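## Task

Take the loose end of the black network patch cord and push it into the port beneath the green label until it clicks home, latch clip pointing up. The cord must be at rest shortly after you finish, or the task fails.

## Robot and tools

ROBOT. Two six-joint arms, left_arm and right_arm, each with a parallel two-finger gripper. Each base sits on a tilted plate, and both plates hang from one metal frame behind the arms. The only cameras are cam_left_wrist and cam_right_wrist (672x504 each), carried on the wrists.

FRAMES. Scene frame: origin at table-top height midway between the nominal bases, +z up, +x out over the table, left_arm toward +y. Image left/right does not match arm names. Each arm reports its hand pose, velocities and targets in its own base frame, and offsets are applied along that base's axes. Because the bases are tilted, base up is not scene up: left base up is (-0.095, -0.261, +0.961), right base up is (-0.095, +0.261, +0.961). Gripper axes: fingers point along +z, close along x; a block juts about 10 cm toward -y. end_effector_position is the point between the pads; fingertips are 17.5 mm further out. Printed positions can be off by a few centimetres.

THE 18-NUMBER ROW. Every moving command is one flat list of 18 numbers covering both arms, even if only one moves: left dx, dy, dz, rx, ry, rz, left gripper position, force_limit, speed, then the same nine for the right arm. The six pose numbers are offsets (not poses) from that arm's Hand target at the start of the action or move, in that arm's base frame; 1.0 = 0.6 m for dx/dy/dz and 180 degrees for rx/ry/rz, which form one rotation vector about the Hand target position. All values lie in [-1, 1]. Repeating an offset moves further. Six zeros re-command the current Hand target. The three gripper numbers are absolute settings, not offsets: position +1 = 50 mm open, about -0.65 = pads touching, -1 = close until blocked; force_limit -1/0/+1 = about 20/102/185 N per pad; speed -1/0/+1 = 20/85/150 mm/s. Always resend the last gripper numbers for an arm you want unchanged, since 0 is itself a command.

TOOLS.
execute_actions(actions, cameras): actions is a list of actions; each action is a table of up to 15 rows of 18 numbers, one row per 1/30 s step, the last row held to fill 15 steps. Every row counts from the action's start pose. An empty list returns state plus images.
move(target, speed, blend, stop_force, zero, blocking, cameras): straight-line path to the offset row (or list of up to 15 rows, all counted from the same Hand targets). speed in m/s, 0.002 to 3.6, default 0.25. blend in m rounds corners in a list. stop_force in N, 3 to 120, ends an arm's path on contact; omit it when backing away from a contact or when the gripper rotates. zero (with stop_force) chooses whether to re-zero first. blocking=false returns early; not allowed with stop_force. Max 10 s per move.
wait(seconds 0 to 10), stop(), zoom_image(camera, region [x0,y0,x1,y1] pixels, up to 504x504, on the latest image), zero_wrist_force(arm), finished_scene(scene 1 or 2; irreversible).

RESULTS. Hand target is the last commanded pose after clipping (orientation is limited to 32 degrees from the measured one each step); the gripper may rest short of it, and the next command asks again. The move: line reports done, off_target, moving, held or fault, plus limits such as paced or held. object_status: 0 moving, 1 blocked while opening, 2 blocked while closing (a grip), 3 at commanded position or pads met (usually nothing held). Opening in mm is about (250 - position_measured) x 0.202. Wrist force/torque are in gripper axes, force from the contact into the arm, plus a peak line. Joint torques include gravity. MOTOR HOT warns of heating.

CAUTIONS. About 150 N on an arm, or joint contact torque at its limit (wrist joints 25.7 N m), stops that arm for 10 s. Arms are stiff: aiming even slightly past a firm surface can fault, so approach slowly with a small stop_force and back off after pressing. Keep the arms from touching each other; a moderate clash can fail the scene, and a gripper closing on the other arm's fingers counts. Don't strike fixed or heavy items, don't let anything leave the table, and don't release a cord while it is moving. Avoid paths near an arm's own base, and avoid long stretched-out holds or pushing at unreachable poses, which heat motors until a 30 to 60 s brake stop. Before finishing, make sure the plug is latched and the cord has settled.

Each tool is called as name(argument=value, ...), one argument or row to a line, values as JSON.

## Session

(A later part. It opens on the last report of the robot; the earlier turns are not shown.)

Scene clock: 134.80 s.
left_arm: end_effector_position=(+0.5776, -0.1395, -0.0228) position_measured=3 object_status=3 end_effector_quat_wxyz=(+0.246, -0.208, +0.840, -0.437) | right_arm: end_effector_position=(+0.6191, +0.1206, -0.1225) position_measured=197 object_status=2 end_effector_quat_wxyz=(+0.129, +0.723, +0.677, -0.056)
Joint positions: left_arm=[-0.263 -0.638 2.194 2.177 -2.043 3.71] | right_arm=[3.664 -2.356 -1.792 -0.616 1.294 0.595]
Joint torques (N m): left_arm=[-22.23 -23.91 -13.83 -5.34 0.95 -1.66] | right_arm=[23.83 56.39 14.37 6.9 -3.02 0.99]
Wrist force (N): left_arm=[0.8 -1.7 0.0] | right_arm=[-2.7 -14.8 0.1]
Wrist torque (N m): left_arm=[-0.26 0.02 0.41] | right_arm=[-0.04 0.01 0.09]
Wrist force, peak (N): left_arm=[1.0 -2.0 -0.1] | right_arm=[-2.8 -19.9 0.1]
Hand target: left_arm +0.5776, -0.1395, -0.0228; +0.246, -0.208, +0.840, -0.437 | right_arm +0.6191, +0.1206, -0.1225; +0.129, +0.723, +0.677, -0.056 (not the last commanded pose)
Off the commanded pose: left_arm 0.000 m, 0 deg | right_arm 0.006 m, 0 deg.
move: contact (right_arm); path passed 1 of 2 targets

move(
  target=[
    [0,0,0,0,0,0,1,1,1,-0.0030,-0.0021,0.0003,0,0,0,-1,-0.6,-1],
    [0,0,0,0,0,0,1,1,1,0.0094,-0.0027,0.0017,0,0,0,-1,-0.6,-1],
  ],
  speed=0.006,
  stop_force=10,
)

move(
  target=[
    [0,0,0,0,0,0,1,1,1,-0.0030,0.0015,0.0015,0,0,0,-1,-0.6,-1],
    [0,0,0,0,0,0,1,1,1,0.0094,0.0009,0.0029,0,0,0,-1,-0.6,-1],
  ],
  speed=0.006,
  stop_force=10,
  cameras=["all"],
)

zoom_image(
  camera="cam_left_wrist",
  region=[410, 190, 470, 240],
)

zoom_image(
  camera="cam_right_wrist",
  region=[0, 340, 180, 460],
)

zoom_image(
  camera="cam_right_wrist",
  region=[552, 340, 672, 460],
)

Scene clock: 142.63 s.
left_arm: end_effector_position=(+0.5776, -0.1395, -0.0228) position_measured=3 object_status=3 end_effector_quat_wxyz=(+0.246, -0.208, +0.840, -0.437) | right_arm: end_effector_position=(+0.6187, +0.1204, -0.1224) position_measured=197 object_status=2 end_effector_quat_wxyz=(+0.129, +0.723, +0.677, -0.056)
Joint positions: left_arm=[-0.263 -0.638 2.194 2.177 -2.043 3.71] | right_arm=[3.664 -2.355 -1.794 -0.615 1.294 0.595]
Joint torques (N m): left_arm=[-22.09 -24.04 -12.78 -5.28 0.96 -1.76] | right_arm=[16.87 37.22 25.74 3.3 0.89 -1.26]
Wrist force (N): left_arm=[0.7 -1.1 0.3] | right_arm=[-0.6 -5.0 0.7]
Wrist torque (N m): left_arm=[-0.16 0.02 0.41] | right_arm=[-0.03 -0.03 0.07]
Wrist force, peak (N): left_arm=[1.0 -2.1 0.2] | right_arm=[-2.7 -15.1 0.2]
Hand target: left_arm +0.5776, -0.1395, -0.0228; +0.246, -0.208, +0.840, -0.437 | right_arm +0.6187, +0.1204, -0.1224; +0.129, +0.723, +0.677, -0.056 (not the last commanded pose)
Off the commanded pose: left_arm 0.000 m, 0 deg | right_arm 0.006 m, 0 deg.
move: contact (right_arm); path passed 0 of 2 targets

Scene clock: 144.50 s.
left_arm: end_effector_position=(+0.5776, -0.1395, -0.0228) position_measured=3 object_status=3 end_effector_quat_wxyz=(+0.246, -0.208, +0.840, -0.437) | right_arm: end_effector_position=(+0.6190, +0.1212, -0.1213) position_measured=197 object_status=2 end_effector_quat_wxyz=(+0.129, +0.723, +0.677, -0.056)
Joint positions: left_arm=[-0.263 -0.638 2.194 2.177 -2.043 3.71] | right_arm=[3.665 -2.354 -1.792 -0.619 1.294 0.595]
Joint torques (N m): left_arm=[-21.47 -24.33 -13.01 -5.38 1.1 -1.67] | right_arm=[23.84 56.95 14.59 7.11 -1.68 1.12]
Wrist force (N): left_arm=[0.7 -1.6 0.1] | right_arm=[-2.1 -15.1 -0.1]
Wrist torque (N m): left_arm=[-0.23 0.03 0.41] | right_arm=[-0.09 -0.04 0.07]
Wrist force, peak (N): left_arm=[0.9 -1.9 0.0] | right_arm=[-2.1 -20.1 0.1]
Hand target: left_arm +0.5776, -0.1395, -0.0228; +0.246, -0.208, +0.840, -0.437 | right_arm +0.6190, +0.1212, -0.1213; +0.129, +0.722, +0.677, -0.056 (not the last commanded pose)
Off the commanded pose: left_arm 0.000 m, 0 deg | right_arm 0.005 m, 0 deg.
move: contact (right_arm); path passed 1 of 2 targets

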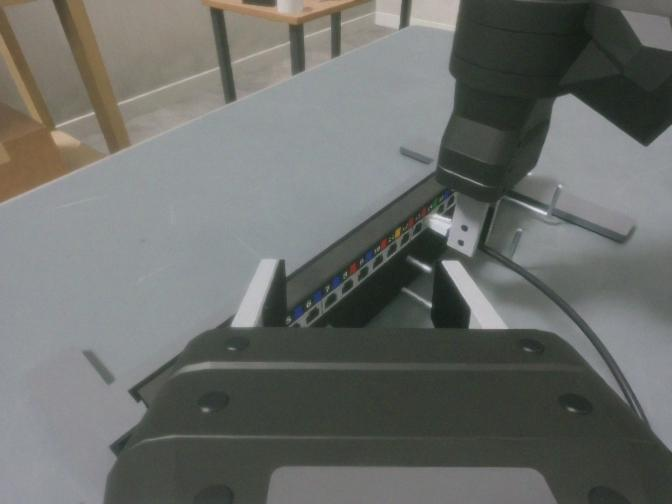

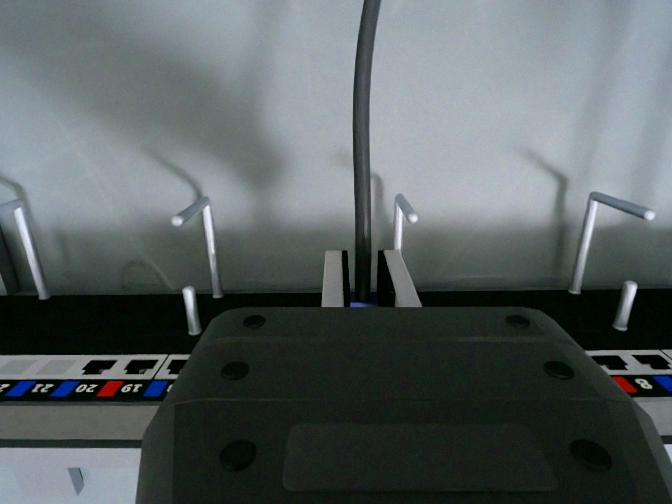

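Scaled by 8.400 from the camera's 672x504 image, which has a finer 960x720 frame.

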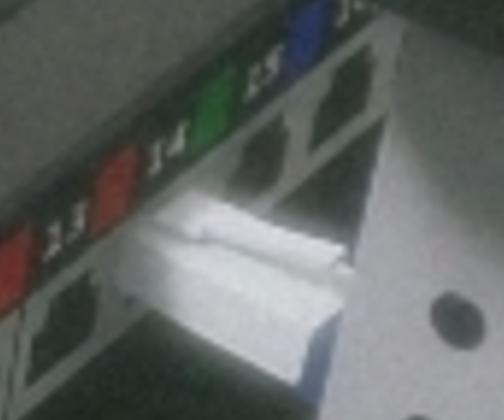

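Scaled by 2.800 from the camera's 672x504 image, which has a finer 960x720 frame.

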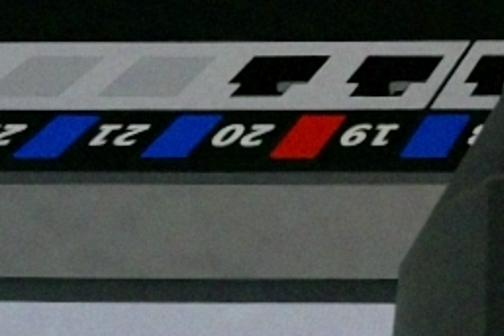

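Scaled by 4.200 from the camera's 672x504 image, which has a finer 960x720 frame.

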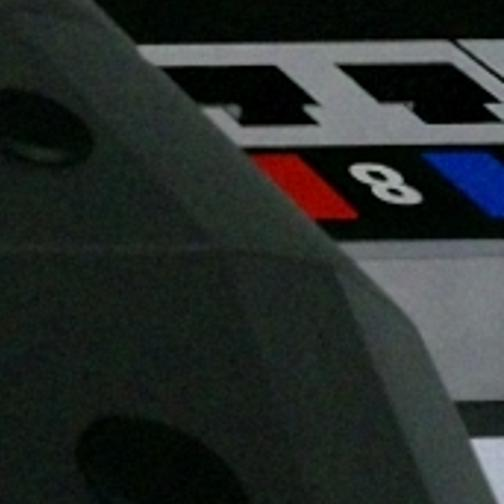

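move(
  target=[-0.0025,-0.0024,-0.0034,0,0,0,1,1,1,0,0,0,0,0,0,-1,-0.6,-1],
  speed=0.02,
)

Scene clock: 149.70 s.
left_arm: end_effector_position=(+0.5762, -0.1409, -0.0248) position_measured=3 object_status=3 end_effector_quat_wxyz=(+0.246, -0.208, +0.840, -0.437) | right_arm: end_effector_position=(+0.6190, +0.1212, -0.1213) position_measured=197 object_status=2 end_effector_quat_wxyz=(+0.129, +0.722, +0.677, -0.056)
Joint positions: left_arm=[-0.267 -0.632 2.196 2.168 -2.04 3.707] | right_arm=[3.665 -2.354 -1.792 -0.619 1.294 0.595]
Joint torques (N m): left_arm=[-21.94 -23.43 10.85 -5.4 0.83 -1.49] | right_arm=[24.14 56.62 14.02 6.47 -3.09 0.68]
Wrist force (N): left_arm=[0.9 -1.7 -0.3] | right_arm=[-1.9 -14.9 -0.1]
Wrist torque (N m): left_arm=[-0.26 0.01 0.41] | right_arm=[-0.07 -0.06 0.07]
Wrist force, peak (N): left_arm=[1.2 -1.9 -0.2] | right_arm=[-2.2 -15.2 0.4]
Hand target: left_arm +0.5761, -0.1409, -0.0248; +0.246, -0.208, +0.840, -0.437 | right_arm +0.6190, +0.1212, -0.1213; +0.129, +0.722, +0.677, -0.056
Off the commanded pose: left_arm 0.000 m, 0 deg | right_arm 0.000 m, 0 deg.
move: done

move(
  target=[0,0,0,0,0,0,1,1,1,-0.0025,-0.0024,-0.0034,0,0,0,-1,-0.6,-1],
  speed=0.02,
)

move(
  target=[0,0,0,0,0,0,1,1,1,0.0124,-0.0006,0.0014,0,0,0,-1,-0.6,-1],
  speed=0.006,
  stop_force=10,
)

Scene clock: 152.57 s.
left_arm: end_effector_position=(+0.5761, -0.1409, -0.0248) position_measured=3 object_status=3 end_effector_quat_wxyz=(+0.246, -0.208, +0.840, -0.437) | right_arm: end_effector_position=(+0.6175, +0.1198, -0.1233) position_measured=197 object_status=2 end_effector_quat_wxyz=(+0.129, +0.722, +0.677, -0.056)
Joint positions: left_arm=[-0.267 -0.632 2.196 2.168 -2.04 3.707] | right_arm=[3.664 -2.356 -1.798 -0.612 1.294 0.595]
Joint torques (N m): left_arm=[-22.82 -24.57 10.31 -5.51 1.08 -1.68] | right_arm=[6.4 36.41 7.36 4.44 0.77 -1.69]
Wrist force (N): left_arm=[0.8 -1.6 0.0] | right_arm=[-0.3 -0.8 0.7]
Wrist torque (N m): left_arm=[-0.25 0.02 0.41] | right_arm=[-0.16 0.01 0.08]
Wrist force, peak (N): left_arm=[1.1 -2.0 0.0] | right_arm=[-2.0 -15.3 0.2]
Hand target: left_arm +0.5761, -0.1409, -0.0248; +0.246, -0.208, +0.840, -0.437 | right_arm +0.6175, +0.1198, -0.1234; +0.129, +0.722, +0.677, -0.056
Off the commanded pose: left_arm 0.000 m, 0 deg | right_arm 0.000 m, 0 deg.
move: done

Scene clock: 153.93 s.
left_arm: end_effector_position=(+0.5761, -0.1409, -0.0248) position_measured=3 object_status=3 end_effector_quat_wxyz=(+0.246, -0.208, +0.840, -0.437) | right_arm: end_effector_position=(+0.6189, +0.1197, -0.1232) position_measured=197 object_status=2 end_effector_quat_wxyz=(+0.129, +0.722, +0.677, -0.056)
Joint positions: left_arm=[-0.267 -0.632 2.196 2.168 -2.04 3.707] | right_arm=[3.662 -2.357 -1.793 -0.614 1.294 0.593]
Joint torques (N m): left_arm=[-21.27 -23.41 10.87 -5.46 1.06 -1.69] | right_arm=[24.34 55.13 11.85 5.71 -2.36 1.11]
Wrist force (N): left_arm=[0.8 -1.6 0.1] | right_arm=[-1.5 -9.9 0.3]
Wrist torque (N m): left_arm=[-0.24 0.02 0.42] | right_arm=[-0.14 -0.01 0.07]
Wrist force, peak (N): left_arm=[1.1 -1.9 0.2] | right_arm=[-1.8 -14.7 0.1]
Hand target: left_arm +0.5761, -0.1409, -0.0248; +0.246, -0.208, +0.840, -0.437 | right_arm +0.6189, +0.1197, -0.1232; +0.129, +0.722, +0.677, -0.056 (not the last commanded pose)
Off the commanded pose: left_arm 0.000 m, 0 deg | right_arm 0.006 m, 0 deg.
move: contact (right_arm)

move(
  target=[0,0,0,0,0,0,1,1,1,-0.0026,0.0015,0.0002,0,0,0,-1,-0.6,-1],
  speed=0.03,
)

move(
  target=[0,0,0,0,0,0,1,1,1,0.0099,-0.0005,0.0011,0,0,0,-1,-0.6,-1],
  speed=0.006,
  stop_force=10,
)

move(
  target=[0,0,0,0,0,0,1,1,1,-0.0025,-0.0001,-0.0016,0,0,0,-1,-0.6,-1],
  speed=0.03,
)

move(
  target=[0,0,0,0,0,0,1,1,1,0.0099,-0.0005,0.0011,0,0,0,-1,-0.6,-1],
  speed=0.006,
  stop_force=10,
  cameras=["cam_left_wrist"],
)

zoom_image(
  camera="cam_left_wrist",
  region=[410, 190, 470, 240],
)

Scene clock: 159.93 s.
left_arm: end_effector_position=(+0.5761, -0.1409, -0.0248) position_measured=3 object_status=3 end_effector_quat_wxyz=(+0.246, -0.208, +0.840, -0.437) | right_arm: end_effector_position=(+0.6174, +0.1205, -0.1231) position_measured=197 object_status=2 end_effector_quat_wxyz=(+0.129, +0.722, +0.677, -0.056)
Joint positions: left_arm=[-0.267 -0.632 2.196 2.168 -2.04 3.707] | right_arm=[3.665 -2.355 -1.797 -0.613 1.294 0.596]
Joint torques (N m): left_arm=[-21.75 -24.66 10.51 -5.31 0.82 -1.67] | right_arm=[25.53 52.65 6.96 4.54 1.38 1.13]
Wrist force (N): left_arm=[1.0 -1.7 0.1] | right_arm=[0.5 -0.4 0.7]
Wrist torque (N m): left_arm=[-0.25 -0.01 0.41] | right_arm=[-0.10 -0.13 -0.02]
Wrist force, peak (N): left_arm=[1.0 -2.0 0.1] | right_arm=[-1.6 -10.3 -0.1]
Hand target: left_arm +0.5761, -0.1409, -0.0248; +0.246, -0.208, +0.840, -0.437 | right_arm +0.6174, +0.1206, -0.1231; +0.129, +0.722, +0.677, -0.056
Off the commanded pose: left_arm 0.000 m, 0 deg | right_arm 0.000 m, 0 deg.
move: done

Scene clock: 161.37 s.
left_arm: end_effector_position=(+0.5761, -0.1409, -0.0248) position_measured=3 object_status=3 end_effector_quat_wxyz=(+0.246, -0.208, +0.840, -0.437) | right_arm: end_effector_position=(+0.6190, +0.1205, -0.1229) position_measured=197 object_status=2 end_effector_quat_wxyz=(+0.129, +0.722, +0.677, -0.057)
Joint positions: left_arm=[-0.267 -0.632 2.196 2.168 -2.04 3.707] | right_arm=[3.664 -2.357 -1.792 -0.616 1.294 0.594]
Joint torques (N m): left_arm=[-21.2 -24.4 10.62 -5.15 1.03 -1.55] | right_arm=[24.83 55.47 11.78 6.11 -1.32 0.98]
Wrist force (N): left_arm=[0.6 -1.3 0.0] | right_arm=[-1.0 -10.7 0.0]
Wrist torque (N m): left_arm=[-0.19 0.05 0.41] | right_arm=[-0.16 -0.12 0.08]
Wrist force, peak (N): left_arm=[1.2 -1.6 0.2] | right_arm=[-1.2 -15.5 -0.6]
Hand target: left_arm +0.5761, -0.1409, -0.0248; +0.246, -0.208, +0.840, -0.437 | right_arm +0.6189, +0.1205, -0.1229; +0.129, +0.722, +0.677, -0.057 (not the last commanded pose)
Off the commanded pose: left_arm 0.000 m, 0 deg | right_arm 0.004 m, 0 deg.
move: contact (right_arm)

Scene clock: 162.07 s.
left_arm: end_effector_position=(+0.5761, -0.1409, -0.0248) position_measured=3 object_status=3 end_effector_quat_wxyz=(+0.246, -0.208, +0.840, -0.437) | right_arm: end_effector_position=(+0.6175, +0.1204, -0.1239) position_measured=197 object_status=2 end_effector_quat_wxyz=(+0.129, +0.722, +0.677, -0.057)
Joint positions: left_arm=[-0.267 -0.632 2.196 2.168 -2.04 3.707] | right_arm=[3.665 -2.357 -1.796 -0.612 1.294 0.595]
Joint torques (N m): left_arm=[-21.97 -23.97 10.09 -5.24 0.91 -1.52] | right_arm=[25.21 49.16 6.67 4.51 0.08 1]
Wrist force (N): left_arm=[1.0 -1.8 0.0] | right_arm=[-0.4 -1.0 0.6]
Wrist torque (N m): left_arm=[-0.27 0.00 0.41] | right_arm=[-0.19 0.02 -0.02]
Wrist force, peak (N): left_arm=[1.1 -1.8 -0.1] | right_arm=[-1.0 -10.5 -0.2]
Hand target: left_arm +0.5761, -0.1409, -0.0248; +0.246, -0.208, +0.840, -0.437 | right_arm +0.6174, +0.1204, -0.1239; +0.129, +0.722, +0.677, -0.057
Off the commanded pose: left_arm 0.000 m, 0 deg | right_arm 0.000 m, 0 deg.
move: done

Scene clock: 163.50 s.
left_arm: end_effector_position=(+0.5761, -0.1409, -0.0248) position_measured=3 object_status=3 end_effector_quat_wxyz=(+0.246, -0.208, +0.840, -0.437) | right_arm: end_effector_position=(+0.6190, +0.1204, -0.1237) position_measured=197 object_status=2 end_effector_quat_wxyz=(+0.129, +0.722, +0.677, -0.057)
Joint positions: left_arm=[-0.267 -0.632 2.196 2.168 -2.04 3.707] | right_arm=[3.663 -2.359 -1.792 -0.615 1.294 0.594]
Joint torques (N m): left_arm=[-21.58 -23.52 9.92 -5.29 0.75 -1.51] | right_arm=[24.71 55.65 11.91 5.99 -0.18 1.01]
Wrist force (N): left_arm=[0.7 -1.5 -0.2] | right_arm=[-1.3 -10.6 0.2]
Wrist torque (N m): left_arm=[-0.23 0.04 0.41] | right_arm=[-0.22 -0.03 0.07]
Wrist force, peak (N): left_arm=[1.1 -1.8 -0.4] | right_arm=[-1.5 -15.3 -0.5]
Hand target: left_arm +0.5761, -0.1409, -0.0248; +0.246, -0.208, +0.840, -0.437 | right_arm +0.6190, +0.1204, -0.1237; +0.129, +0.722, +0.677, -0.057 (not the last commanded pose)
Off the commanded pose: left_arm 0.000 m, 0 deg | right_arm 0.004 m, 0 deg.
move: contact (right_arm)
Images, in order (width x height): cam_left_wrist 672x504.

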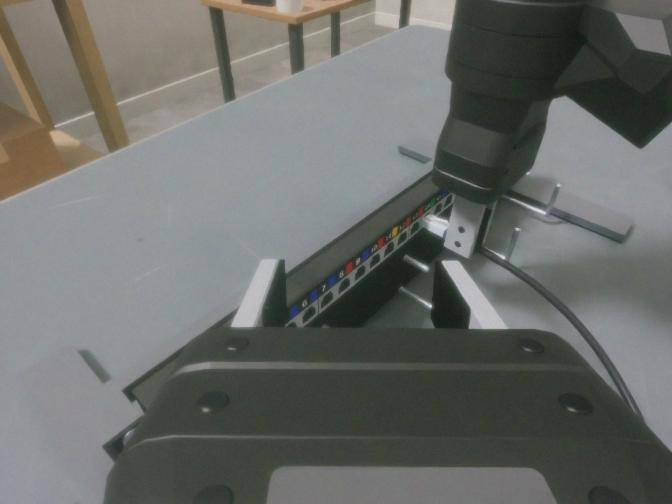

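Scaled by 8.400 from the camera's 672x504 image, which has a finer 960x720 frame.

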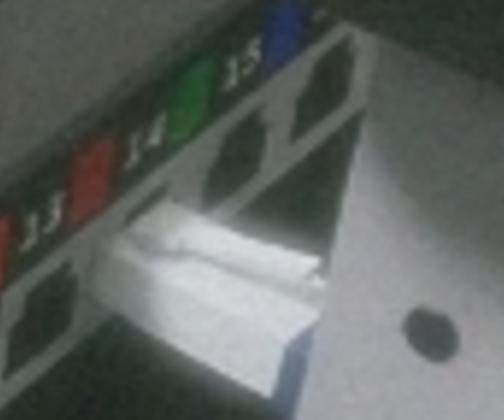

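move(
  target=[0,0,0,0,0,0,1,1,1,-0.0026,-0.0018,0.0011,0,0,0,-1,-0.6,-1],
  speed=0.03,
)

move(
  target=[0,0,0,0,0,0,1,1,1,0.0099,-0.0005,0.0011,0,0,0,-1,-0.6,-1],
  speed=0.006,
  stop_force=10,
  cameras=["cam_left_wrist"],
)

zoom_image(
  camera="cam_left_wrist",
  region=[410, 190, 470, 240],
)

Scene clock: 171.47 s.
left_arm: end_effector_position=(+0.5761, -0.1409, -0.0248) position_measured=3 object_status=3 end_effector_quat_wxyz=(+0.246, -0.208, +0.840, -0.437) | right_arm: end_effector_position=(+0.6175, +0.1194, -0.1231) position_measured=197 object_status=2 end_effector_quat_wxyz=(+0.129, +0.722, +0.677, -0.057)
Joint positions: left_arm=[-0.267 -0.632 2.196 2.168 -2.04 3.707] | right_arm=[3.663 -2.355 -1.797 -0.613 1.294 0.594]
Joint torques (N m): left_arm=[-21.03 -23.21 10.08 -5.31 0.65 -1.51] | right_arm=[6.67 52.54 7.82 4.49 -0.69 -1.69]
Wrist force (N): left_arm=[0.7 -1.7 0.2] | right_arm=[-0.4 -0.8 0.5]
Wrist torque (N m): left_arm=[-0.26 0.03 0.41] | right_arm=[-0.16 0.03 0.08]
Wrist force, peak (N): left_arm=[1.1 -1.8 -0.1] | right_arm=[-1.5 -10.7 0.4]
Hand target: left_arm +0.5761, -0.1409, -0.0248; +0.246, -0.208, +0.840, -0.437 | right_arm +0.6175, +0.1193, -0.1231; +0.129, +0.722, +0.677, -0.057
Off the commanded pose: left_arm 0.000 m, 0 deg | right_arm 0.000 m, 0 deg.
move: done

Scene clock: 172.83 s.
left_arm: end_effector_position=(+0.5761, -0.1409, -0.0248) position_measured=3 object_status=3 end_effector_quat_wxyz=(+0.246, -0.208, +0.840, -0.437) | right_arm: end_effector_position=(+0.6189, +0.1192, -0.1229) position_measured=197 object_status=2 end_effector_quat_wxyz=(+0.128, +0.722, +0.677, -0.057)
Joint positions: left_arm=[-0.267 -0.632 2.196 2.168 -2.04 3.707] | right_arm=[3.662 -2.357 -1.793 -0.616 1.294 0.592]
Joint torques (N m): left_arm=[-21.09 -24.86 10.43 -5.08 0.82 -1.61] | right_arm=[24.68 55.5 12.1 6.15 -1.89 1.18]
Wrist force (N): left_arm=[1.0 -1.7 0.4] | right_arm=[-1.7 -10.4 0.0]
Wrist torque (N m): left_arm=[-0.26 -0.01 0.41] | right_arm=[-0.19 0.01 0.07]
Wrist force, peak (N): left_arm=[0.9 -1.9 -0.2] | right_arm=[-1.9 -14.9 -0.1]
Hand target: left_arm +0.5761, -0.1409, -0.0248; +0.246, -0.208, +0.840, -0.437 | right_arm +0.6189, +0.1192, -0.1229; +0.128, +0.722, +0.677, -0.057 (not the last commanded pose)
Off the commanded pose: left_arm 0.000 m, 0 deg | right_arm 0.005 m, 0 deg.
move: contact (right_arm)
Images, in order (width x height): cam_left_wrist 672x504.

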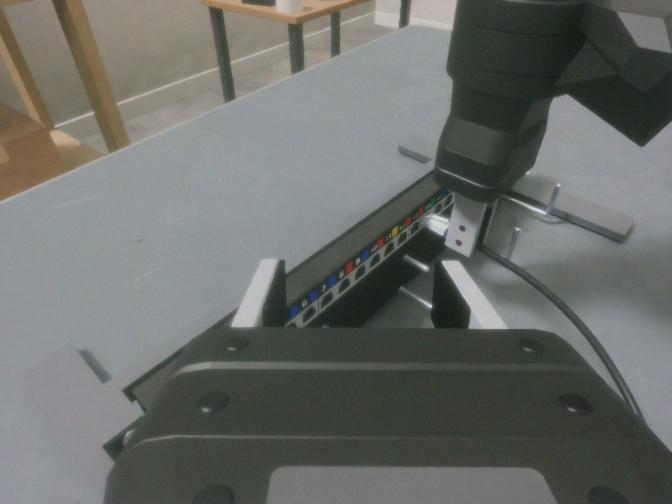

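Scaled by 8.400 from the camera's 672x504 image, which has a finer 960x720 frame.

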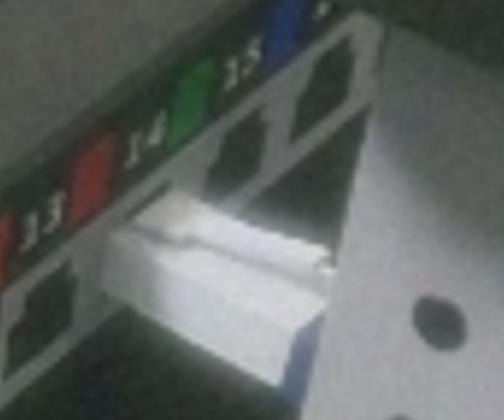

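move(
  target=[0,0,0,0,0,0,1,1,1,-0.0054,0.0014,0.0036,-0.0007,0.0268,-0.0074,-1,-0.6,-1],
  speed=0.03,
  cameras=["cam_left_wrist"],
)

zoom_image(
  camera="cam_left_wrist",
  region=[410, 190, 470, 240],
)

Scene clock: 183.13 s.
left_arm: end_effector_position=(+0.5761, -0.1409, -0.0248) position_measured=3 object_status=3 end_effector_quat_wxyz=(+0.246, -0.208, +0.840, -0.437) | right_arm: end_effector_position=(+0.6157, +0.1200, -0.1208) position_measured=197 object_status=2 end_effector_quat_wxyz=(+0.100, +0.727, +0.673, -0.089)
Joint positions: left_arm=[-0.267 -0.632 2.196 2.168 -2.04 3.707] | right_arm=[3.649 -2.362 -1.731 -0.748 1.334 0.599]
Joint torques (N m): left_arm=[-22.82 -23.93 10.48 -5.06 0.89 -1.72] | right_arm=[7.07 37.44 24.02 1.64 1.5 1.13]
Wrist force (N): left_arm=[1.0 -1.4 0.0] | right_arm=[0.2 -1.3 0.6]
Wrist torque (N m): left_arm=[-0.21 -0.01 0.40] | right_arm=[-0.25 -0.06 0.01]
Wrist force, peak (N): left_arm=[0.9 -2.1 -0.2] | right_arm=[-1.6 -10.6 0.1]
Hand target: left_arm +0.5761, -0.1409, -0.0248; +0.246, -0.208, +0.840, -0.437 | right_arm +0.6157, +0.1200, -0.1208; +0.100, +0.727, +0.673, -0.089
Off the commanded pose: left_arm 0.000 m, 0 deg | right_arm 0.000 m, 0 deg.
move: done
Images, in order (width x height): cam_left_wrist 672x504.

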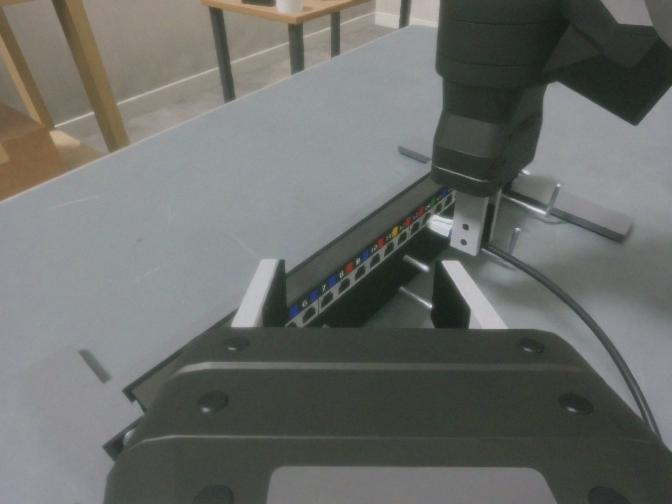

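Scaled by 8.400 from the camera's 672x504 image, which has a finer 960x720 frame.

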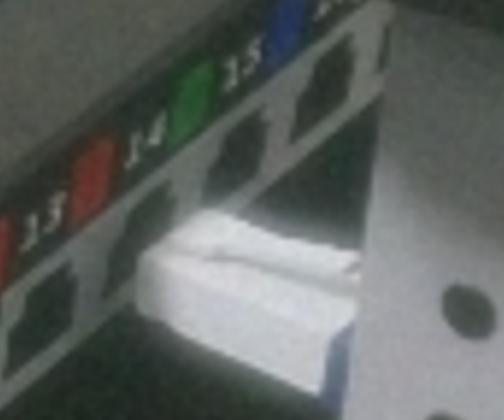

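move(
  target=[0,0,0,0,0,0,1,1,1,0.0215,-0.0011,0.0024,0,0,0,-1,-0.6,-1],
  speed=0.006,
  stop_force=10,
  cameras=["cam_left_wrist"],
)

zoom_image(
  camera="cam_left_wrist",
  region=[410, 190, 470, 240],
)

Scene clock: 187.83 s.
left_arm: end_effector_position=(+0.5761, -0.1409, -0.0248) position_measured=3 object_status=3 end_effector_quat_wxyz=(+0.246, -0.208, +0.840, -0.437) | right_arm: end_effector_position=(+0.6199, +0.1198, -0.1203) position_measured=197 object_status=2 end_effector_quat_wxyz=(+0.100, +0.727, +0.673, -0.090)
Joint positions: left_arm=[-0.267 -0.632 2.196 2.168 -2.04 3.707] | right_arm=[3.645 -2.367 -1.718 -0.756 1.333 0.595]
Joint torques (N m): left_arm=[-21.95 -24.48 9.43 -4.99 0.92 -1.54] | right_arm=[24.63 57.3 12.87 5.83 -2.04 1.15]
Wrist force (N): left_arm=[1.0 -1.7 -0.3] | right_arm=[-0.5 -10.8 1.2]
Wrist torque (N m): left_arm=[-0.25 -0.02 0.41] | right_arm=[-0.25 -0.08 0.09]
Wrist force, peak (N): left_arm=[1.3 -1.8 0.2] | right_arm=[-0.5 -15.0 2.2]
Hand target: left_arm +0.5761, -0.1409, -0.0248; +0.246, -0.208, +0.840, -0.437 | right_arm +0.6199, +0.1198, -0.1203; +0.100, +0.727, +0.673, -0.090 (not the last commanded pose)
Off the commanded pose: left_arm 0.000 m, 0 deg | right_arm 0.009 m, 0 deg.
move: contact (right_arm)
Images, in order (width x height): cam_left_wrist 672x504.

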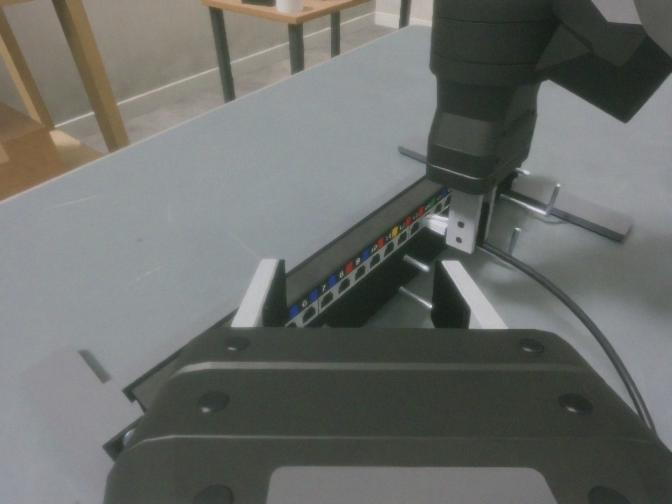

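Scaled by 8.400 from the camera's 672x504 image, which has a finer 960x720 frame.

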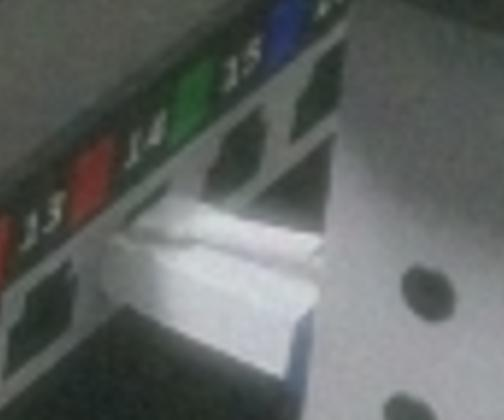

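move(
  target=[0,0,0,0,0,0,1,1,1,-0.0026,0.0005,0.0008,0,0,0,-1,-0.6,-1],
  speed=0.03,
)

move(
  target=[0,0,0,0,0,0,1,1,1,0.0099,-0.0005,0.0011,0,0,0,-1,-0.6,-1],
  speed=0.006,
  stop_force=10,
)

move(
  target=[0,0,0,0,0,0,1,1,1,-0.0026,0.0011,-0.0006,0,0,0,-1,-0.6,-1],
  speed=0.03,
)

move(
  target=[0,0,0,0,0,0,1,1,1,0.0099,-0.0005,0.0011,0,0,0,-1,-0.6,-1],
  speed=0.006,
  stop_force=10,
)

move(
  target=[0,0,0,0,0,0,1,1,1,-0.0025,-0.0019,0.0003,0,0,0,-1,-0.6,-1],
  speed=0.03,
)

move(
  target=[0,0,0,0,0,0,1,1,1,0.0099,-0.0005,0.0011,0,0,0,-1,-0.6,-1],
  speed=0.006,
  stop_force=10,
)

Scene clock: 195.33 s.
left_arm: end_effector_position=(+0.5761, -0.1409, -0.0248) position_measured=3 object_status=3 end_effector_quat_wxyz=(+0.246, -0.208, +0.840, -0.437) | right_arm: end_effector_position=(+0.6183, +0.1201, -0.1199) position_measured=197 object_status=2 end_effector_quat_wxyz=(+0.100, +0.727, +0.673, -0.090)
Joint positions: left_arm=[-0.267 -0.632 2.196 2.168 -2.04 3.707] | right_arm=[3.647 -2.364 -1.722 -0.754 1.334 0.597]
Joint torques (N m): left_arm=[-21.1 -24.85 9.52 -4.97 0.7 -1.54] | right_arm=[25.26 55.08 8.29 4.33 1.59 1.1]
Wrist force (N): left_arm=[1.2 -1.5 -0.2] | right_arm=[0.7 -1.0 0.2]
Wrist torque (N m): left_arm=[-0.23 -0.04 0.40] | right_arm=[-0.21 -0.15 0.01]
Wrist force, peak (N): left_arm=[1.2 -1.8 -0.2] | right_arm=[-0.8 -11.0 1.6]
Hand target: left_arm +0.5761, -0.1409, -0.0248; +0.246, -0.208, +0.840, -0.437 | right_arm +0.6183, +0.1201, -0.1199; +0.100, +0.727, +0.673, -0.090
Off the commanded pose: left_arm 0.000 m, 0 deg | right_arm 0.000 m, 0 deg.
move: done

Scene clock: 196.77 s.
left_arm: end_effector_position=(+0.5761, -0.1409, -0.0248) position_measured=3 object_status=3 end_effector_quat_wxyz=(+0.246, -0.208, +0.840, -0.437) | right_arm: end_effector_position=(+0.6199, +0.1201, -0.1197) position_measured=197 object_status=2 end_effector_quat_wxyz=(+0.100, +0.727, +0.673, -0.090)
Joint positions: left_arm=[-0.267 -0.632 2.196 2.168 -2.04 3.707] | right_arm=[3.645 -2.366 -1.717 -0.758 1.334 0.596]
Joint torques (N m): left_arm=[-20.87 -24.58 9.88 -5.05 0.75 -1.51] | right_arm=[25.05 57.26 13.16 6.16 -0.18 1.08]
Wrist force (N): left_arm=[0.8 -1.3 -0.1] | right_arm=[-0.3 -10.6 1.5]
Wrist torque (N m): left_arm=[-0.19 0.02 0.41] | right_arm=[-0.15 -0.13 0.10]
Wrist force, peak (N): left_arm=[1.0 -1.9 0.0] | right_arm=[-0.2 -15.0 2.1]
Hand target: left_arm +0.5761, -0.1409, -0.0248; +0.246, -0.208, +0.840, -0.437 | right_arm +0.6199, +0.1201, -0.1197; +0.100, +0.727, +0.673, -0.090 (not the last commanded pose)
Off the commanded pose: left_arm 0.000 m, 0 deg | right_arm 0.004 m, 0 deg.
move: contact (right_arm)

Scene clock: 197.47 s.
left_arm: end_effector_position=(+0.5761, -0.1409, -0.0248) position_measured=3 object_status=3 end_effector_quat_wxyz=(+0.246, -0.208, +0.840, -0.437) | right_arm: end_effector_position=(+0.6183, +0.1207, -0.1201) position_measured=197 object_status=2 end_effector_quat_wxyz=(+0.100, +0.727, +0.673, -0.090)
Joint positions: left_arm=[-0.267 -0.632 2.196 2.168 -2.04 3.707] | right_arm=[3.648 -2.365 -1.721 -0.755 1.334 0.598]
Joint torques (N m): left_arm=[-20.63 -23.76 9.71 -5.02 0.42 -1.71] | right_arm=[25.13 54.22 7.99 4.24 1.51 1.04]
Wrist force (N): left_arm=[0.7 -1.7 0.1] | right_arm=[-0.3 -1.3 0.4]
Wrist torque (N m): left_arm=[-0.25 0.04 0.41] | right_arm=[-0.25 0.02 0.01]
Wrist force, peak (N): left_arm=[1.1 -1.8 -0.2] | right_arm=[-0.4 -10.7 1.1]
Hand target: left_arm +0.5761, -0.1409, -0.0248; +0.246, -0.208, +0.840, -0.437 | right_arm +0.6183, +0.1207, -0.1201; +0.100, +0.727, +0.673, -0.090
Off the commanded pose: left_arm 0.000 m, 0 deg | right_arm 0.000 m, 0 deg.
move: done

Scene clock: 198.97 s.
left_arm: end_effector_position=(+0.5761, -0.1409, -0.0248) position_measured=3 object_status=3 end_effector_quat_wxyz=(+0.246, -0.208, +0.840, -0.437) | right_arm: end_effector_position=(+0.6198, +0.1207, -0.1199) position_measured=197 object_status=2 end_effector_quat_wxyz=(+0.100, +0.727, +0.673, -0.090)
Joint positions: left_arm=[-0.267 -0.632 2.196 2.168 -2.04 3.707] | right_arm=[3.646 -2.367 -1.717 -0.758 1.334 0.596]
Joint torques (N m): left_arm=[-22.18 -24.2 9.43 -4.8 0.82 -1.62] | right_arm=[24.65 57.37 12.81 6 0.08 1.02]
Wrist force (N): left_arm=[1.2 -1.6 0.0] | right_arm=[-1.6 -11.2 1.2]
Wrist torque (N m): left_arm=[-0.22 -0.05 0.41] | right_arm=[-0.25 -0.02 0.10]
Wrist force, peak (N): left_arm=[1.1 -1.9 0.1] | right_arm=[-1.2 -15.4 2.4]
Hand target: left_arm +0.5761, -0.1409, -0.0248; +0.246, -0.208, +0.840, -0.437 | right_arm +0.6198, +0.1207, -0.1199; +0.100, +0.727, +0.673, -0.090 (not the last commanded pose)
Off the commanded pose: left_arm 0.000 m, 0 deg | right_arm 0.004 m, 0 deg.
move: contact (right_arm)

Scene clock: 199.67 s.
left_arm: end_effector_position=(+0.5761, -0.1409, -0.0248) position_measured=3 object_status=3 end_effector_quat_wxyz=(+0.246, -0.208, +0.840, -0.437) | right_arm: end_effector_position=(+0.6183, +0.1196, -0.1197) position_measured=197 object_status=2 end_effector_quat_wxyz=(+0.100, +0.727, +0.673, -0.090)
Joint positions: left_arm=[-0.267 -0.632 2.196 2.168 -2.04 3.707] | right_arm=[3.646 -2.364 -1.722 -0.755 1.334 0.596]
Joint torques (N m): left_arm=[-21.49 -23.79 9.4 -4.79 0.5 -1.56] | right_arm=[6.89 54.13 8.36 4.24 -1.38 -1.66]
Wrist force (N): left_arm=[1.1 -1.2 -0.3] | right_arm=[0.4 -1.8 0.2]
Wrist torque (N m): left_arm=[-0.17 -0.03 0.41] | right_arm=[-0.34 -0.10 0.11]
Wrist force, peak (N): left_arm=[1.0 -1.9 -0.1] | right_arm=[-1.1 -11.1 1.9]
Hand target: left_arm +0.5761, -0.1409, -0.0248; +0.246, -0.208, +0.840, -0.437 | right_arm +0.6183, +0.1195, -0.1197; +0.100, +0.727, +0.673, -0.090
Off the commanded pose: left_arm 0.000 m, 0 deg | right_arm 0.000 m, 0 deg.
move: done

Scene clock: 201.00 s.
left_arm: end_effector_position=(+0.5761, -0.1409, -0.0248) position_measured=3 object_status=3 end_effector_quat_wxyz=(+0.246, -0.208, +0.840, -0.437) | right_arm: end_effector_position=(+0.6198, +0.1194, -0.1196) position_measured=197 object_status=2 end_effector_quat_wxyz=(+0.100, +0.727, +0.673, -0.090)
Joint positions: left_arm=[-0.267 -0.632 2.196 2.168 -2.04 3.707] | right_arm=[3.645 -2.366 -1.718 -0.758 1.334 0.595]
Joint torques (N m): left_arm=[-20.12 -23.54 9.49 -4.95 0.59 -1.67] | right_arm=[24.92 56.99 12.56 6.02 -2.11 1.11]
Wrist force (N): left_arm=[1.1 -1.9 0.0] | right_arm=[-0.2 -11.2 1.3]
Wrist torque (N m): left_arm=[-0.29 -0.03 0.41] | right_arm=[-0.33 -0.13 0.09]
Wrist force, peak (N): left_arm=[1.1 -1.9 0.0] | right_arm=[-0.5 -15.4 1.7]
Hand target: left_arm +0.5761, -0.1409, -0.0248; +0.246, -0.208, +0.840, -0.437 | right_arm +0.6198, +0.1194, -0.1196; +0.100, +0.727, +0.673, -0.090 (not the last commanded pose)
Off the commanded pose: left_arm 0.000 m, 0 deg | right_arm 0.004 m, 0 deg.
move: contact (right_arm)

move(
  target=[0.0682,-0.0613,-0.0882,0,0,0,1,1,1,-0.005,0.0002,-0.0006,0,0,0,-1,-0.6,-1],
  speed=0.06,
  cameras=["cam_left_wrist"],
)

zoom_image(
  camera="cam_left_wrist",
  region=[420, 160, 500, 240],
)

Scene clock: 206.40 s.
left_arm: end_effector_position=(+0.6170, -0.1777, -0.0777) position_measured=3 object_status=3 end_effector_quat_wxyz=(+0.246, -0.208, +0.840, -0.437) | right_arm: end_effector_position=(+0.6168, +0.1196, -0.1199) position_measured=197 object_status=2 end_effector_quat_wxyz=(+0.100, +0.727, +0.673, -0.090)
Joint positions: left_arm=[-0.322 -0.482 2.021 2.18 -1.994 3.673] | right_arm=[3.647 -2.362 -1.727 -0.753 1.334 0.597]
Joint torques (N m): left_arm=[-23.24 -29.05 -13.95 -1.36 1.19 -1.75] | right_arm=[25.62 54.54 8.04 4.32 1.57 1.08]
Wrist force (N): left_arm=[0.7 -1.7 -0.1] | right_arm=[0.0 -1.3 0.3]
Wrist torque (N m): left_arm=[-0.24 0.03 0.41] | right_arm=[-0.26 -0.03 0.01]
Wrist force, peak (N): left_arm=[1.2 -2.0 -0.3] | right_arm=[-0.5 -11.5 1.0]
Hand target: left_arm +0.6171, -0.1777, -0.0777; +0.246, -0.208, +0.840, -0.437 | right_arm +0.6168, +0.1196, -0.1199; +0.100, +0.727, +0.673, -0.090
Off the commanded pose: left_arm 0.000 m, 0 deg | right_arm 0.000 m, 0 deg.
move: done
Images, in order (width x height): cam_left_wrist 672x504.

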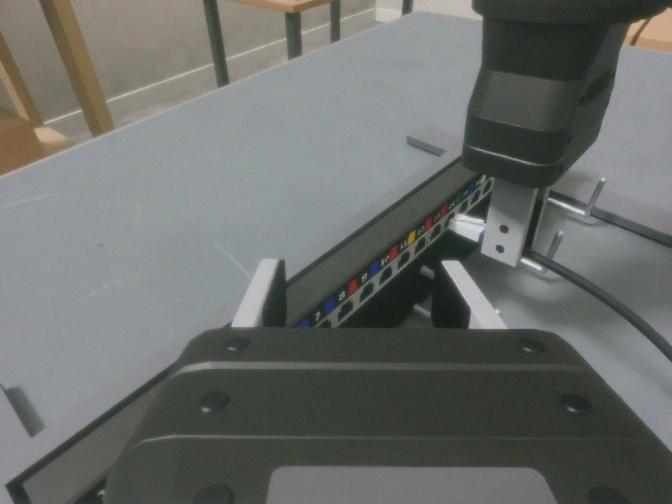

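Scaled by 6.300 from the camera's 672x504 image, which has a finer 960x720 frame.

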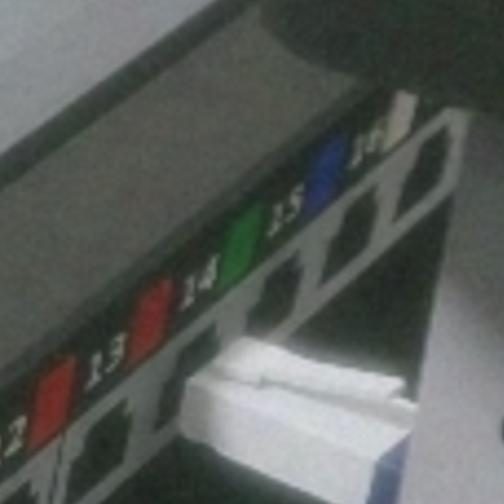

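zoom_image(
  camera="cam_left_wrist",
  region=[430, 200, 480, 245],
)

Scaled by 10.080 from the camera's 672x504 image, which has a finer 960x720 frame.

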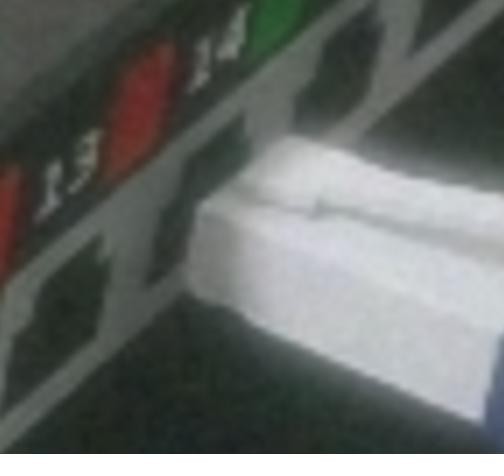

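move(
  target=[0,0,0,0,0,0,1,1,1,0.0001,-0.0007,-0.0008,0,0,0,-1,-0.6,-1],
  speed=0.03,
)

move(
  target=[0,0,0,0,0,0,1,1,1,0.0132,-0.0007,0.0015,0,0,0,-1,-0.6,-1],
  speed=0.006,
  stop_force=10,
)

move(
  target=[0,0,0,0,0,0,1,1,1,-0.0024,-0.0001,-0.0012,0,0,0,-1,-0.6,-1],
  speed=0.03,
)

move(
  target=[0,0,0,0,0,0,1,1,1,0.0132,-0.0007,0.0015,0,0,0,-1,-0.6,-1],
  speed=0.006,
  stop_force=10,
  cameras=["cam_left_wrist"],
)

zoom_image(
  camera="cam_left_wrist",
  region=[430, 200, 480, 245],
)

Scene clock: 219.50 s.
left_arm: end_effector_position=(+0.6171, -0.1777, -0.0777) position_measured=3 object_status=3 end_effector_quat_wxyz=(+0.246, -0.208, +0.840, -0.437) | right_arm: end_effector_position=(+0.6168, +0.1192, -0.1204) position_measured=197 object_status=2 end_effector_quat_wxyz=(+0.100, +0.727, +0.674, -0.090)
Joint positions: left_arm=[-0.322 -0.482 2.021 2.18 -1.994 3.673] | right_arm=[3.646 -2.363 -1.727 -0.751 1.334 0.597]
Joint torques (N m): left_arm=[-23.21 -27.57 -15.11 -1.46 0.99 -1.72] | right_arm=[7.17 37.55 8.14 4.35 -0.99 -1.73]
Wrist force (N): left_arm=[0.8 -1.4 0.3] | right_arm=[-0.2 -1.4 0.4]
Wrist torque (N m): left_arm=[-0.20 0.01 0.41] | right_arm=[-0.27 0.00 0.09]
Wrist force, peak (N): left_arm=[1.2 -2.0 -0.1] | right_arm=[-0.3 -1.5 0.3]
Hand target: left_arm +0.6171, -0.1777, -0.0777; +0.246, -0.208, +0.840, -0.437 | right_arm +0.6169, +0.1191, -0.1204; +0.100, +0.727, +0.673, -0.090
Off the commanded pose: left_arm 0.000 m, 0 deg | right_arm 0.000 m, 0 deg.
move: done

Scene clock: 221.10 s.
left_arm: end_effector_position=(+0.6171, -0.1777, -0.0777) position_measured=3 object_status=3 end_effector_quat_wxyz=(+0.246, -0.208, +0.840, -0.437) | right_arm: end_effector_position=(+0.6198, +0.1189, -0.1201) position_measured=197 object_status=2 end_effector_quat_wxyz=(+0.100, +0.727, +0.674, -0.090)
Joint positions: left_arm=[-0.322 -0.482 2.021 2.18 -1.994 3.673] | right_arm=[3.644 -2.367 -1.718 -0.757 1.334 0.594]
Joint torques (N m): left_arm=[-22.21 -28.61 -13.91 -1.52 0.81 -1.79] | right_arm=[24.43 57.54 13.21 6.02 -1.34 1.09]
Wrist force (N): left_arm=[1.1 -1.3 -0.3] | right_arm=[-1.0 -10.7 1.2]
Wrist torque (N m): left_arm=[-0.19 -0.03 0.41] | right_arm=[-0.26 -0.01 0.09]
Wrist force, peak (N): left_arm=[1.2 -1.8 0.2] | right_arm=[-1.3 -14.9 1.4]
Hand target: left_arm +0.6171, -0.1777, -0.0777; +0.246, -0.208, +0.840, -0.437 | right_arm +0.6198, +0.1189, -0.1201; +0.100, +0.727, +0.674, -0.090 (not the last commanded pose)
Off the commanded pose: left_arm 0.000 m, 0 deg | right_arm 0.005 m, 0 deg.
move: contact (right_arm)

Scene clock: 221.80 s.
left_arm: end_effector_position=(+0.6171, -0.1777, -0.0777) position_measured=3 object_status=3 end_effector_quat_wxyz=(+0.246, -0.208, +0.840, -0.437) | right_arm: end_effector_position=(+0.6184, +0.1189, -0.1208) position_measured=197 object_status=2 end_effector_quat_wxyz=(+0.100, +0.727, +0.674, -0.090)
Joint positions: left_arm=[-0.322 -0.482 2.021 2.18 -1.994 3.673] | right_arm=[3.645 -2.366 -1.722 -0.753 1.334 0.595]
Joint torques (N m): left_arm=[-24.5 -28.35 -14.31 -1.65 0.93 -1.76] | right_arm=[25.24 54.61 7.81 4.32 1.38 1.04]
Wrist force (N): left_arm=[1.0 -1.7 0.0] | right_arm=[-0.3 -1.6 0.1]
Wrist torque (N m): left_arm=[-0.26 -0.02 0.41] | right_arm=[-0.30 0.02 0.01]
Wrist force, peak (N): left_arm=[1.3 -1.9 -0.1] | right_arm=[-0.8 -10.8 1.4]
Hand target: left_arm +0.6171, -0.1777, -0.0777; +0.246, -0.208, +0.840, -0.437 | right_arm +0.6184, +0.1189, -0.1208; +0.100, +0.727, +0.674, -0.090
Off the commanded pose: left_arm 0.000 m, 0 deg | right_arm 0.000 m, 0 deg.
move: done

Scene clock: 224.03 s.
left_arm: end_effector_position=(+0.6171, -0.1777, -0.0777) position_measured=3 object_status=3 end_effector_quat_wxyz=(+0.246, -0.208, +0.840, -0.437) | right_arm: end_effector_position=(+0.6251, +0.1185, -0.1201) position_measured=197 object_status=2 end_effector_quat_wxyz=(+0.100, +0.727, +0.674, -0.090)
Joint positions: left_arm=[-0.322 -0.482 2.021 2.18 -1.994 3.673] | right_arm=[3.639 -2.374 -1.701 -0.765 1.333 0.589]
Joint torques (N m): left_arm=[-23.63 -27.26 -14.67 -1.42 0.87 -1.65] | right_arm=[25.47 57.17 11.11 4.78 -0.2 1.04]
Wrist force (N): left_arm=[0.9 -1.5 0.1] | right_arm=[-0.2 -5.8 2.5]
Wrist torque (N m): left_arm=[-0.23 0.01 0.41] | right_arm=[-0.27 -0.06 0.12]
Wrist force, peak (N): left_arm=[1.3 -1.9 -0.1] | right_arm=[-1.0 -11.6 2.7]
Hand target: left_arm +0.6171, -0.1777, -0.0777; +0.246, -0.208, +0.840, -0.437 | right_arm +0.6251, +0.1185, -0.1201; +0.100, +0.727, +0.674, -0.090 (not the last commanded pose)
Off the commanded pose: left_arm 0.000 m, 0 deg | right_arm 0.001 m, 0 deg.
move: contact (right_arm)
Images, in order (width x height): cam_left_wrist 672x504.

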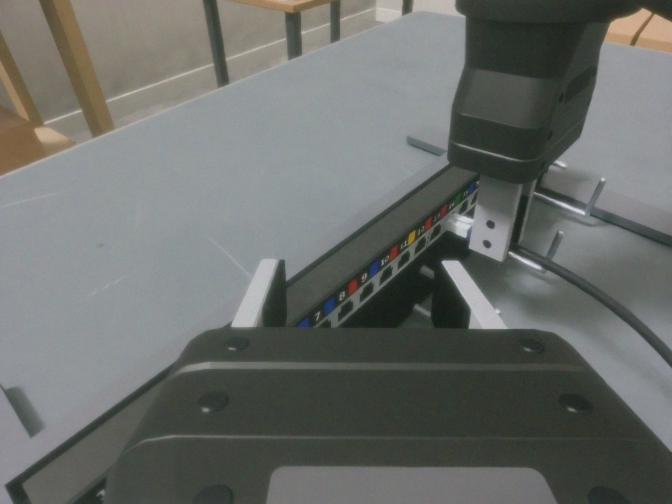

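Scaled by 10.080 from the camera's 672x504 image, which has a finer 960x720 frame.

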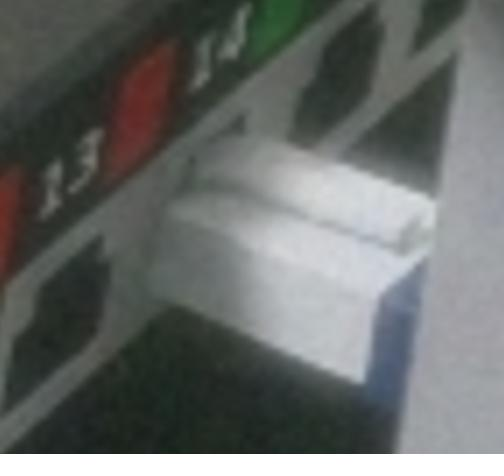

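move(
  target=[0,0,0,0,0,0,1,1,1,0.0182,-0.001,0.0021,0,0,0,-1,-0.6,-1],
  speed=0.008,
  stop_force=25,
  cameras=["cam_left_wrist"],
)

zoom_image(
  camera="cam_left_wrist",
  region=[430, 195, 490, 245],
)

Scene clock: 227.63 s.
left_arm: end_effector_position=(+0.6171, -0.1777, -0.0777) position_measured=3 object_status=3 end_effector_quat_wxyz=(+0.246, -0.208, +0.840, -0.437) | right_arm: end_effector_position=(+0.6286, +0.1183, -0.1198) position_measured=197 object_status=2 end_effector_quat_wxyz=(+0.100, +0.727, +0.674, -0.090)
Joint positions: left_arm=[-0.322 -0.482 2.021 2.18 -1.994 3.673] | right_arm=[3.636 -2.378 -1.69 -0.771 1.333 0.586]
Joint torques (N m): left_arm=[-23.5 -28.16 -13.95 -1.69 0.85 -1.84] | right_arm=[25.25 63.73 17.3 6.22 -0.69 1.16]
Wrist force (N): left_arm=[0.8 -1.3 -0.2] | right_arm=[0.3 -13.2 10.6]
Wrist torque (N m): left_arm=[-0.18 0.02 0.41] | right_arm=[-0.17 -0.06 0.11]
Wrist force, peak (N): left_arm=[1.2 -2.0 -0.3] | right_arm=[-1.6 -30.2 9.1]
Hand target: left_arm +0.6171, -0.1777, -0.0777; +0.246, -0.208, +0.840, -0.437 | right_arm +0.6286, +0.1183, -0.1198; +0.100, +0.727, +0.674, -0.090 (not the last commanded pose)
Off the commanded pose: left_arm 0.000 m, 0 deg | right_arm 0.008 m, 0 deg.
move: contact (right_arm)
Images, in order (width x height): cam_left_wrist 672x504.

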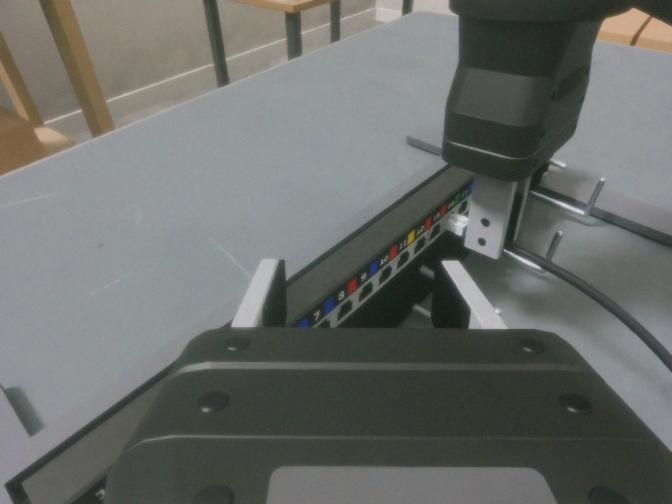

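Scaled by 8.400 from the camera's 672x504 image, which has a finer 960x720 frame.

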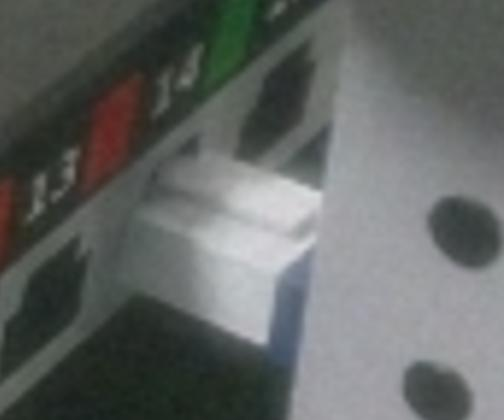

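move(
  target=[0,0,0,0,0,0,1,1,1,0.0082,-0.0006,0.0001,0,0,0,-1,-0.6,-1],
  speed=0.006,
  stop_force=36,
  cameras=["cam_left_wrist"],
)

zoom_image(
  camera="cam_left_wrist",
  region=[430, 195, 490, 245],
)

Scene clock: 231.70 s.
left_arm: end_effector_position=(+0.6171, -0.1777, -0.0777) position_measured=3 object_status=3 end_effector_quat_wxyz=(+0.246, -0.208, +0.840, -0.437) | right_arm: end_effector_position=(+0.6335, +0.1179, -0.1197) position_measured=197 object_status=2 end_effector_quat_wxyz=(+0.100, +0.727, +0.674, -0.090)
Joint positions: left_arm=[-0.322 -0.482 2.021 2.18 -1.994 3.673] | right_arm=[3.632 -2.385 -1.675 -0.779 1.332 0.582]
Joint torques (N m): left_arm=[-22.98 -28.06 -13.56 -1.87 0.47 -1.8] | right_arm=[4.97 49.18 38.8 8.17 -4.37 -1.56]
Wrist force (N): left_arm=[1.3 -1.2 -0.1] | right_arm=[-0.9 -26.8 8.4]
Wrist torque (N m): left_arm=[-0.17 -0.06 0.41] | right_arm=[-0.23 -0.10 0.11]
Wrist force, peak (N): left_arm=[1.1 -2.1 0.0] | right_arm=[-2.5 -29.0 9.2]
Hand target: left_arm +0.6171, -0.1777, -0.0777; +0.246, -0.208, +0.840, -0.437 | right_arm +0.6335, +0.1179, -0.1197; +0.100, +0.727, +0.674, -0.090
Off the commanded pose: left_arm 0.000 m, 0 deg | right_arm 0.000 m, 0 deg.
move: done
Images, in order (width x height): cam_left_wrist 672x504.

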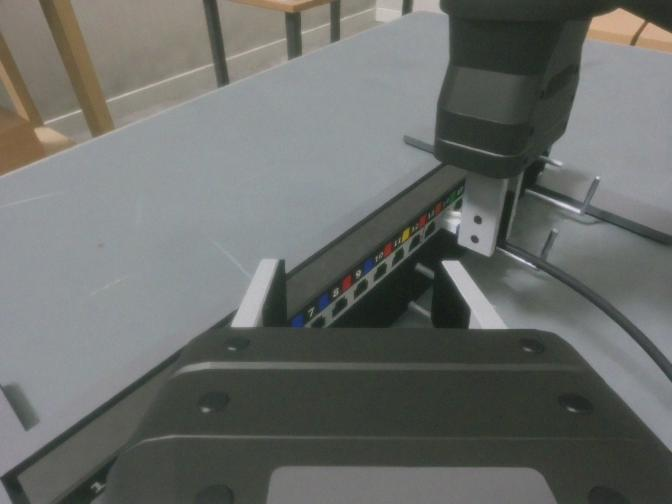

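Scaled by 8.400 from the camera's 672x504 image, which has a finer 960x720 frame.

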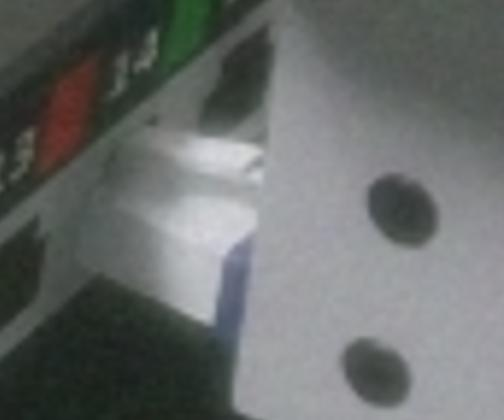

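move(
  target=[0,0,0,0,0,0,1,1,1,-0.005,0.0003,-0.0005,0,0,0,-1,-0.6,-1],
  speed=0.02,
)

move(
  target=[0,0,0,0,0,0,1,1,1,-0.01,0.0006,-0.0011,0,0,0,-1,-0.6,-1],
  speed=0.006,
  stop_force=14,
  cameras=["cam_left_wrist"],
)

zoom_image(
  camera="cam_left_wrist",
  region=[430, 195, 490, 245],
)

Scene clock: 235.73 s.
left_arm: end_effector_position=(+0.6171, -0.1777, -0.0777) position_measured=3 object_status=3 end_effector_quat_wxyz=(+0.246, -0.208, +0.840, -0.437) | right_arm: end_effector_position=(+0.6305, +0.1181, -0.1200) position_measured=197 object_status=2 end_effector_quat_wxyz=(+0.100, +0.727, +0.674, -0.090)
Joint positions: left_arm=[-0.322 -0.482 2.021 2.18 -1.994 3.673] | right_arm=[3.635 -2.381 -1.684 -0.774 1.333 0.584]
Joint torques (N m): left_arm=[-23.41 -28.23 -13.3 -1.74 0.38 -1.67] | right_arm=[30.77 55.96 1.97 0.64 4.28 1.14]
Wrist force (N): left_arm=[1.2 -1.6 0.1] | right_arm=[0.2 20.1 10.0]
Wrist torque (N m): left_arm=[-0.22 -0.03 0.41] | right_arm=[-0.18 -0.08 0.01]
Wrist force, peak (N): left_arm=[1.3 -1.8 -0.2] | right_arm=[-1.0 -27.1 8.5]
Hand target: left_arm +0.6171, -0.1777, -0.0777; +0.246, -0.208, +0.840, -0.437 | right_arm +0.6305, +0.1181, -0.1200; +0.100, +0.727, +0.674, -0.090
Off the commanded pose: left_arm 0.000 m, 0 deg | right_arm 0.000 m, 0 deg.
move: done

Scene clock: 237.47 s.
left_arm: end_effector_position=(+0.6171, -0.1777, -0.0777) position_measured=3 object_status=3 end_effector_quat_wxyz=(+0.246, -0.208, +0.840, -0.437) | right_arm: end_effector_position=(+0.6245, +0.1185, -0.1207) position_measured=197 object_status=2 end_effector_quat_wxyz=(+0.100, +0.727, +0.674, -0.090)
Joint positions: left_arm=[-0.322 -0.482 2.021 2.18 -1.994 3.673] | right_arm=[3.64 -2.374 -1.703 -0.764 1.333 0.59]
Joint torques (N m): left_arm=[-22.91 -27.64 -13.37 -1.98 0.38 -1.72] | right_arm=[31 55.75 2.34 0.63 4.28 1]
Wrist force (N): left_arm=[0.8 -1.6 -0.3] | right_arm=[-0.1 19.7 10.7]
Wrist torque (N m): left_arm=[-0.23 0.01 0.41] | right_arm=[-0.20 -0.03 0.01]
Wrist force, peak (N): left_arm=[1.2 -2.0 0.0] | right_arm=[0.2 20.6 10.3]
Hand target: left_arm +0.6171, -0.1777, -0.0777; +0.246, -0.208, +0.840, -0.437 | right_arm +0.6245, +0.1185, -0.1207; +0.100, +0.727, +0.674, -0.090
Off the commanded pose: left_arm 0.000 m, 0 deg | right_arm 0.000 m, 0 deg.
move: done
Images, in order (width x height): cam_left_wrist 672x504.

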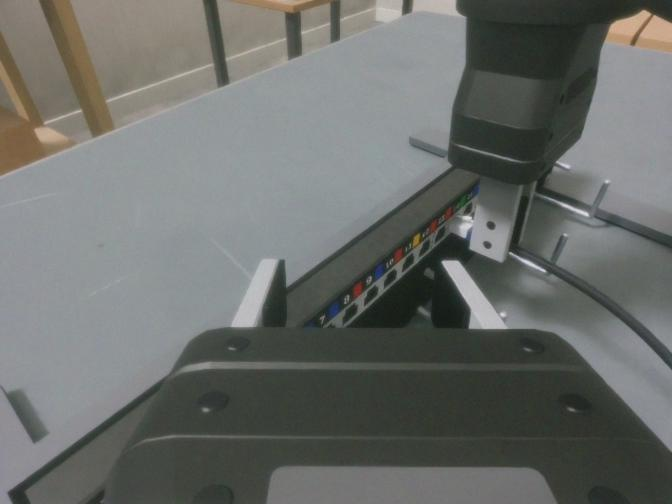

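Scaled by 8.400 from the camera's 672x504 image, which has a finer 960x720 frame.

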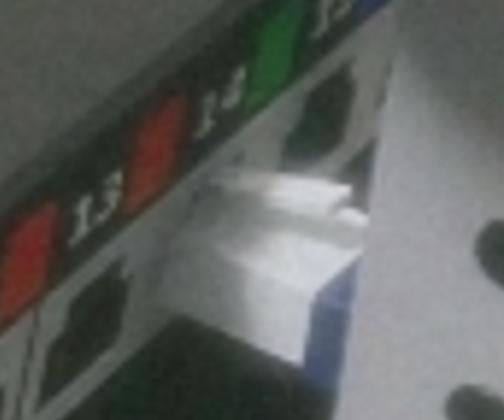

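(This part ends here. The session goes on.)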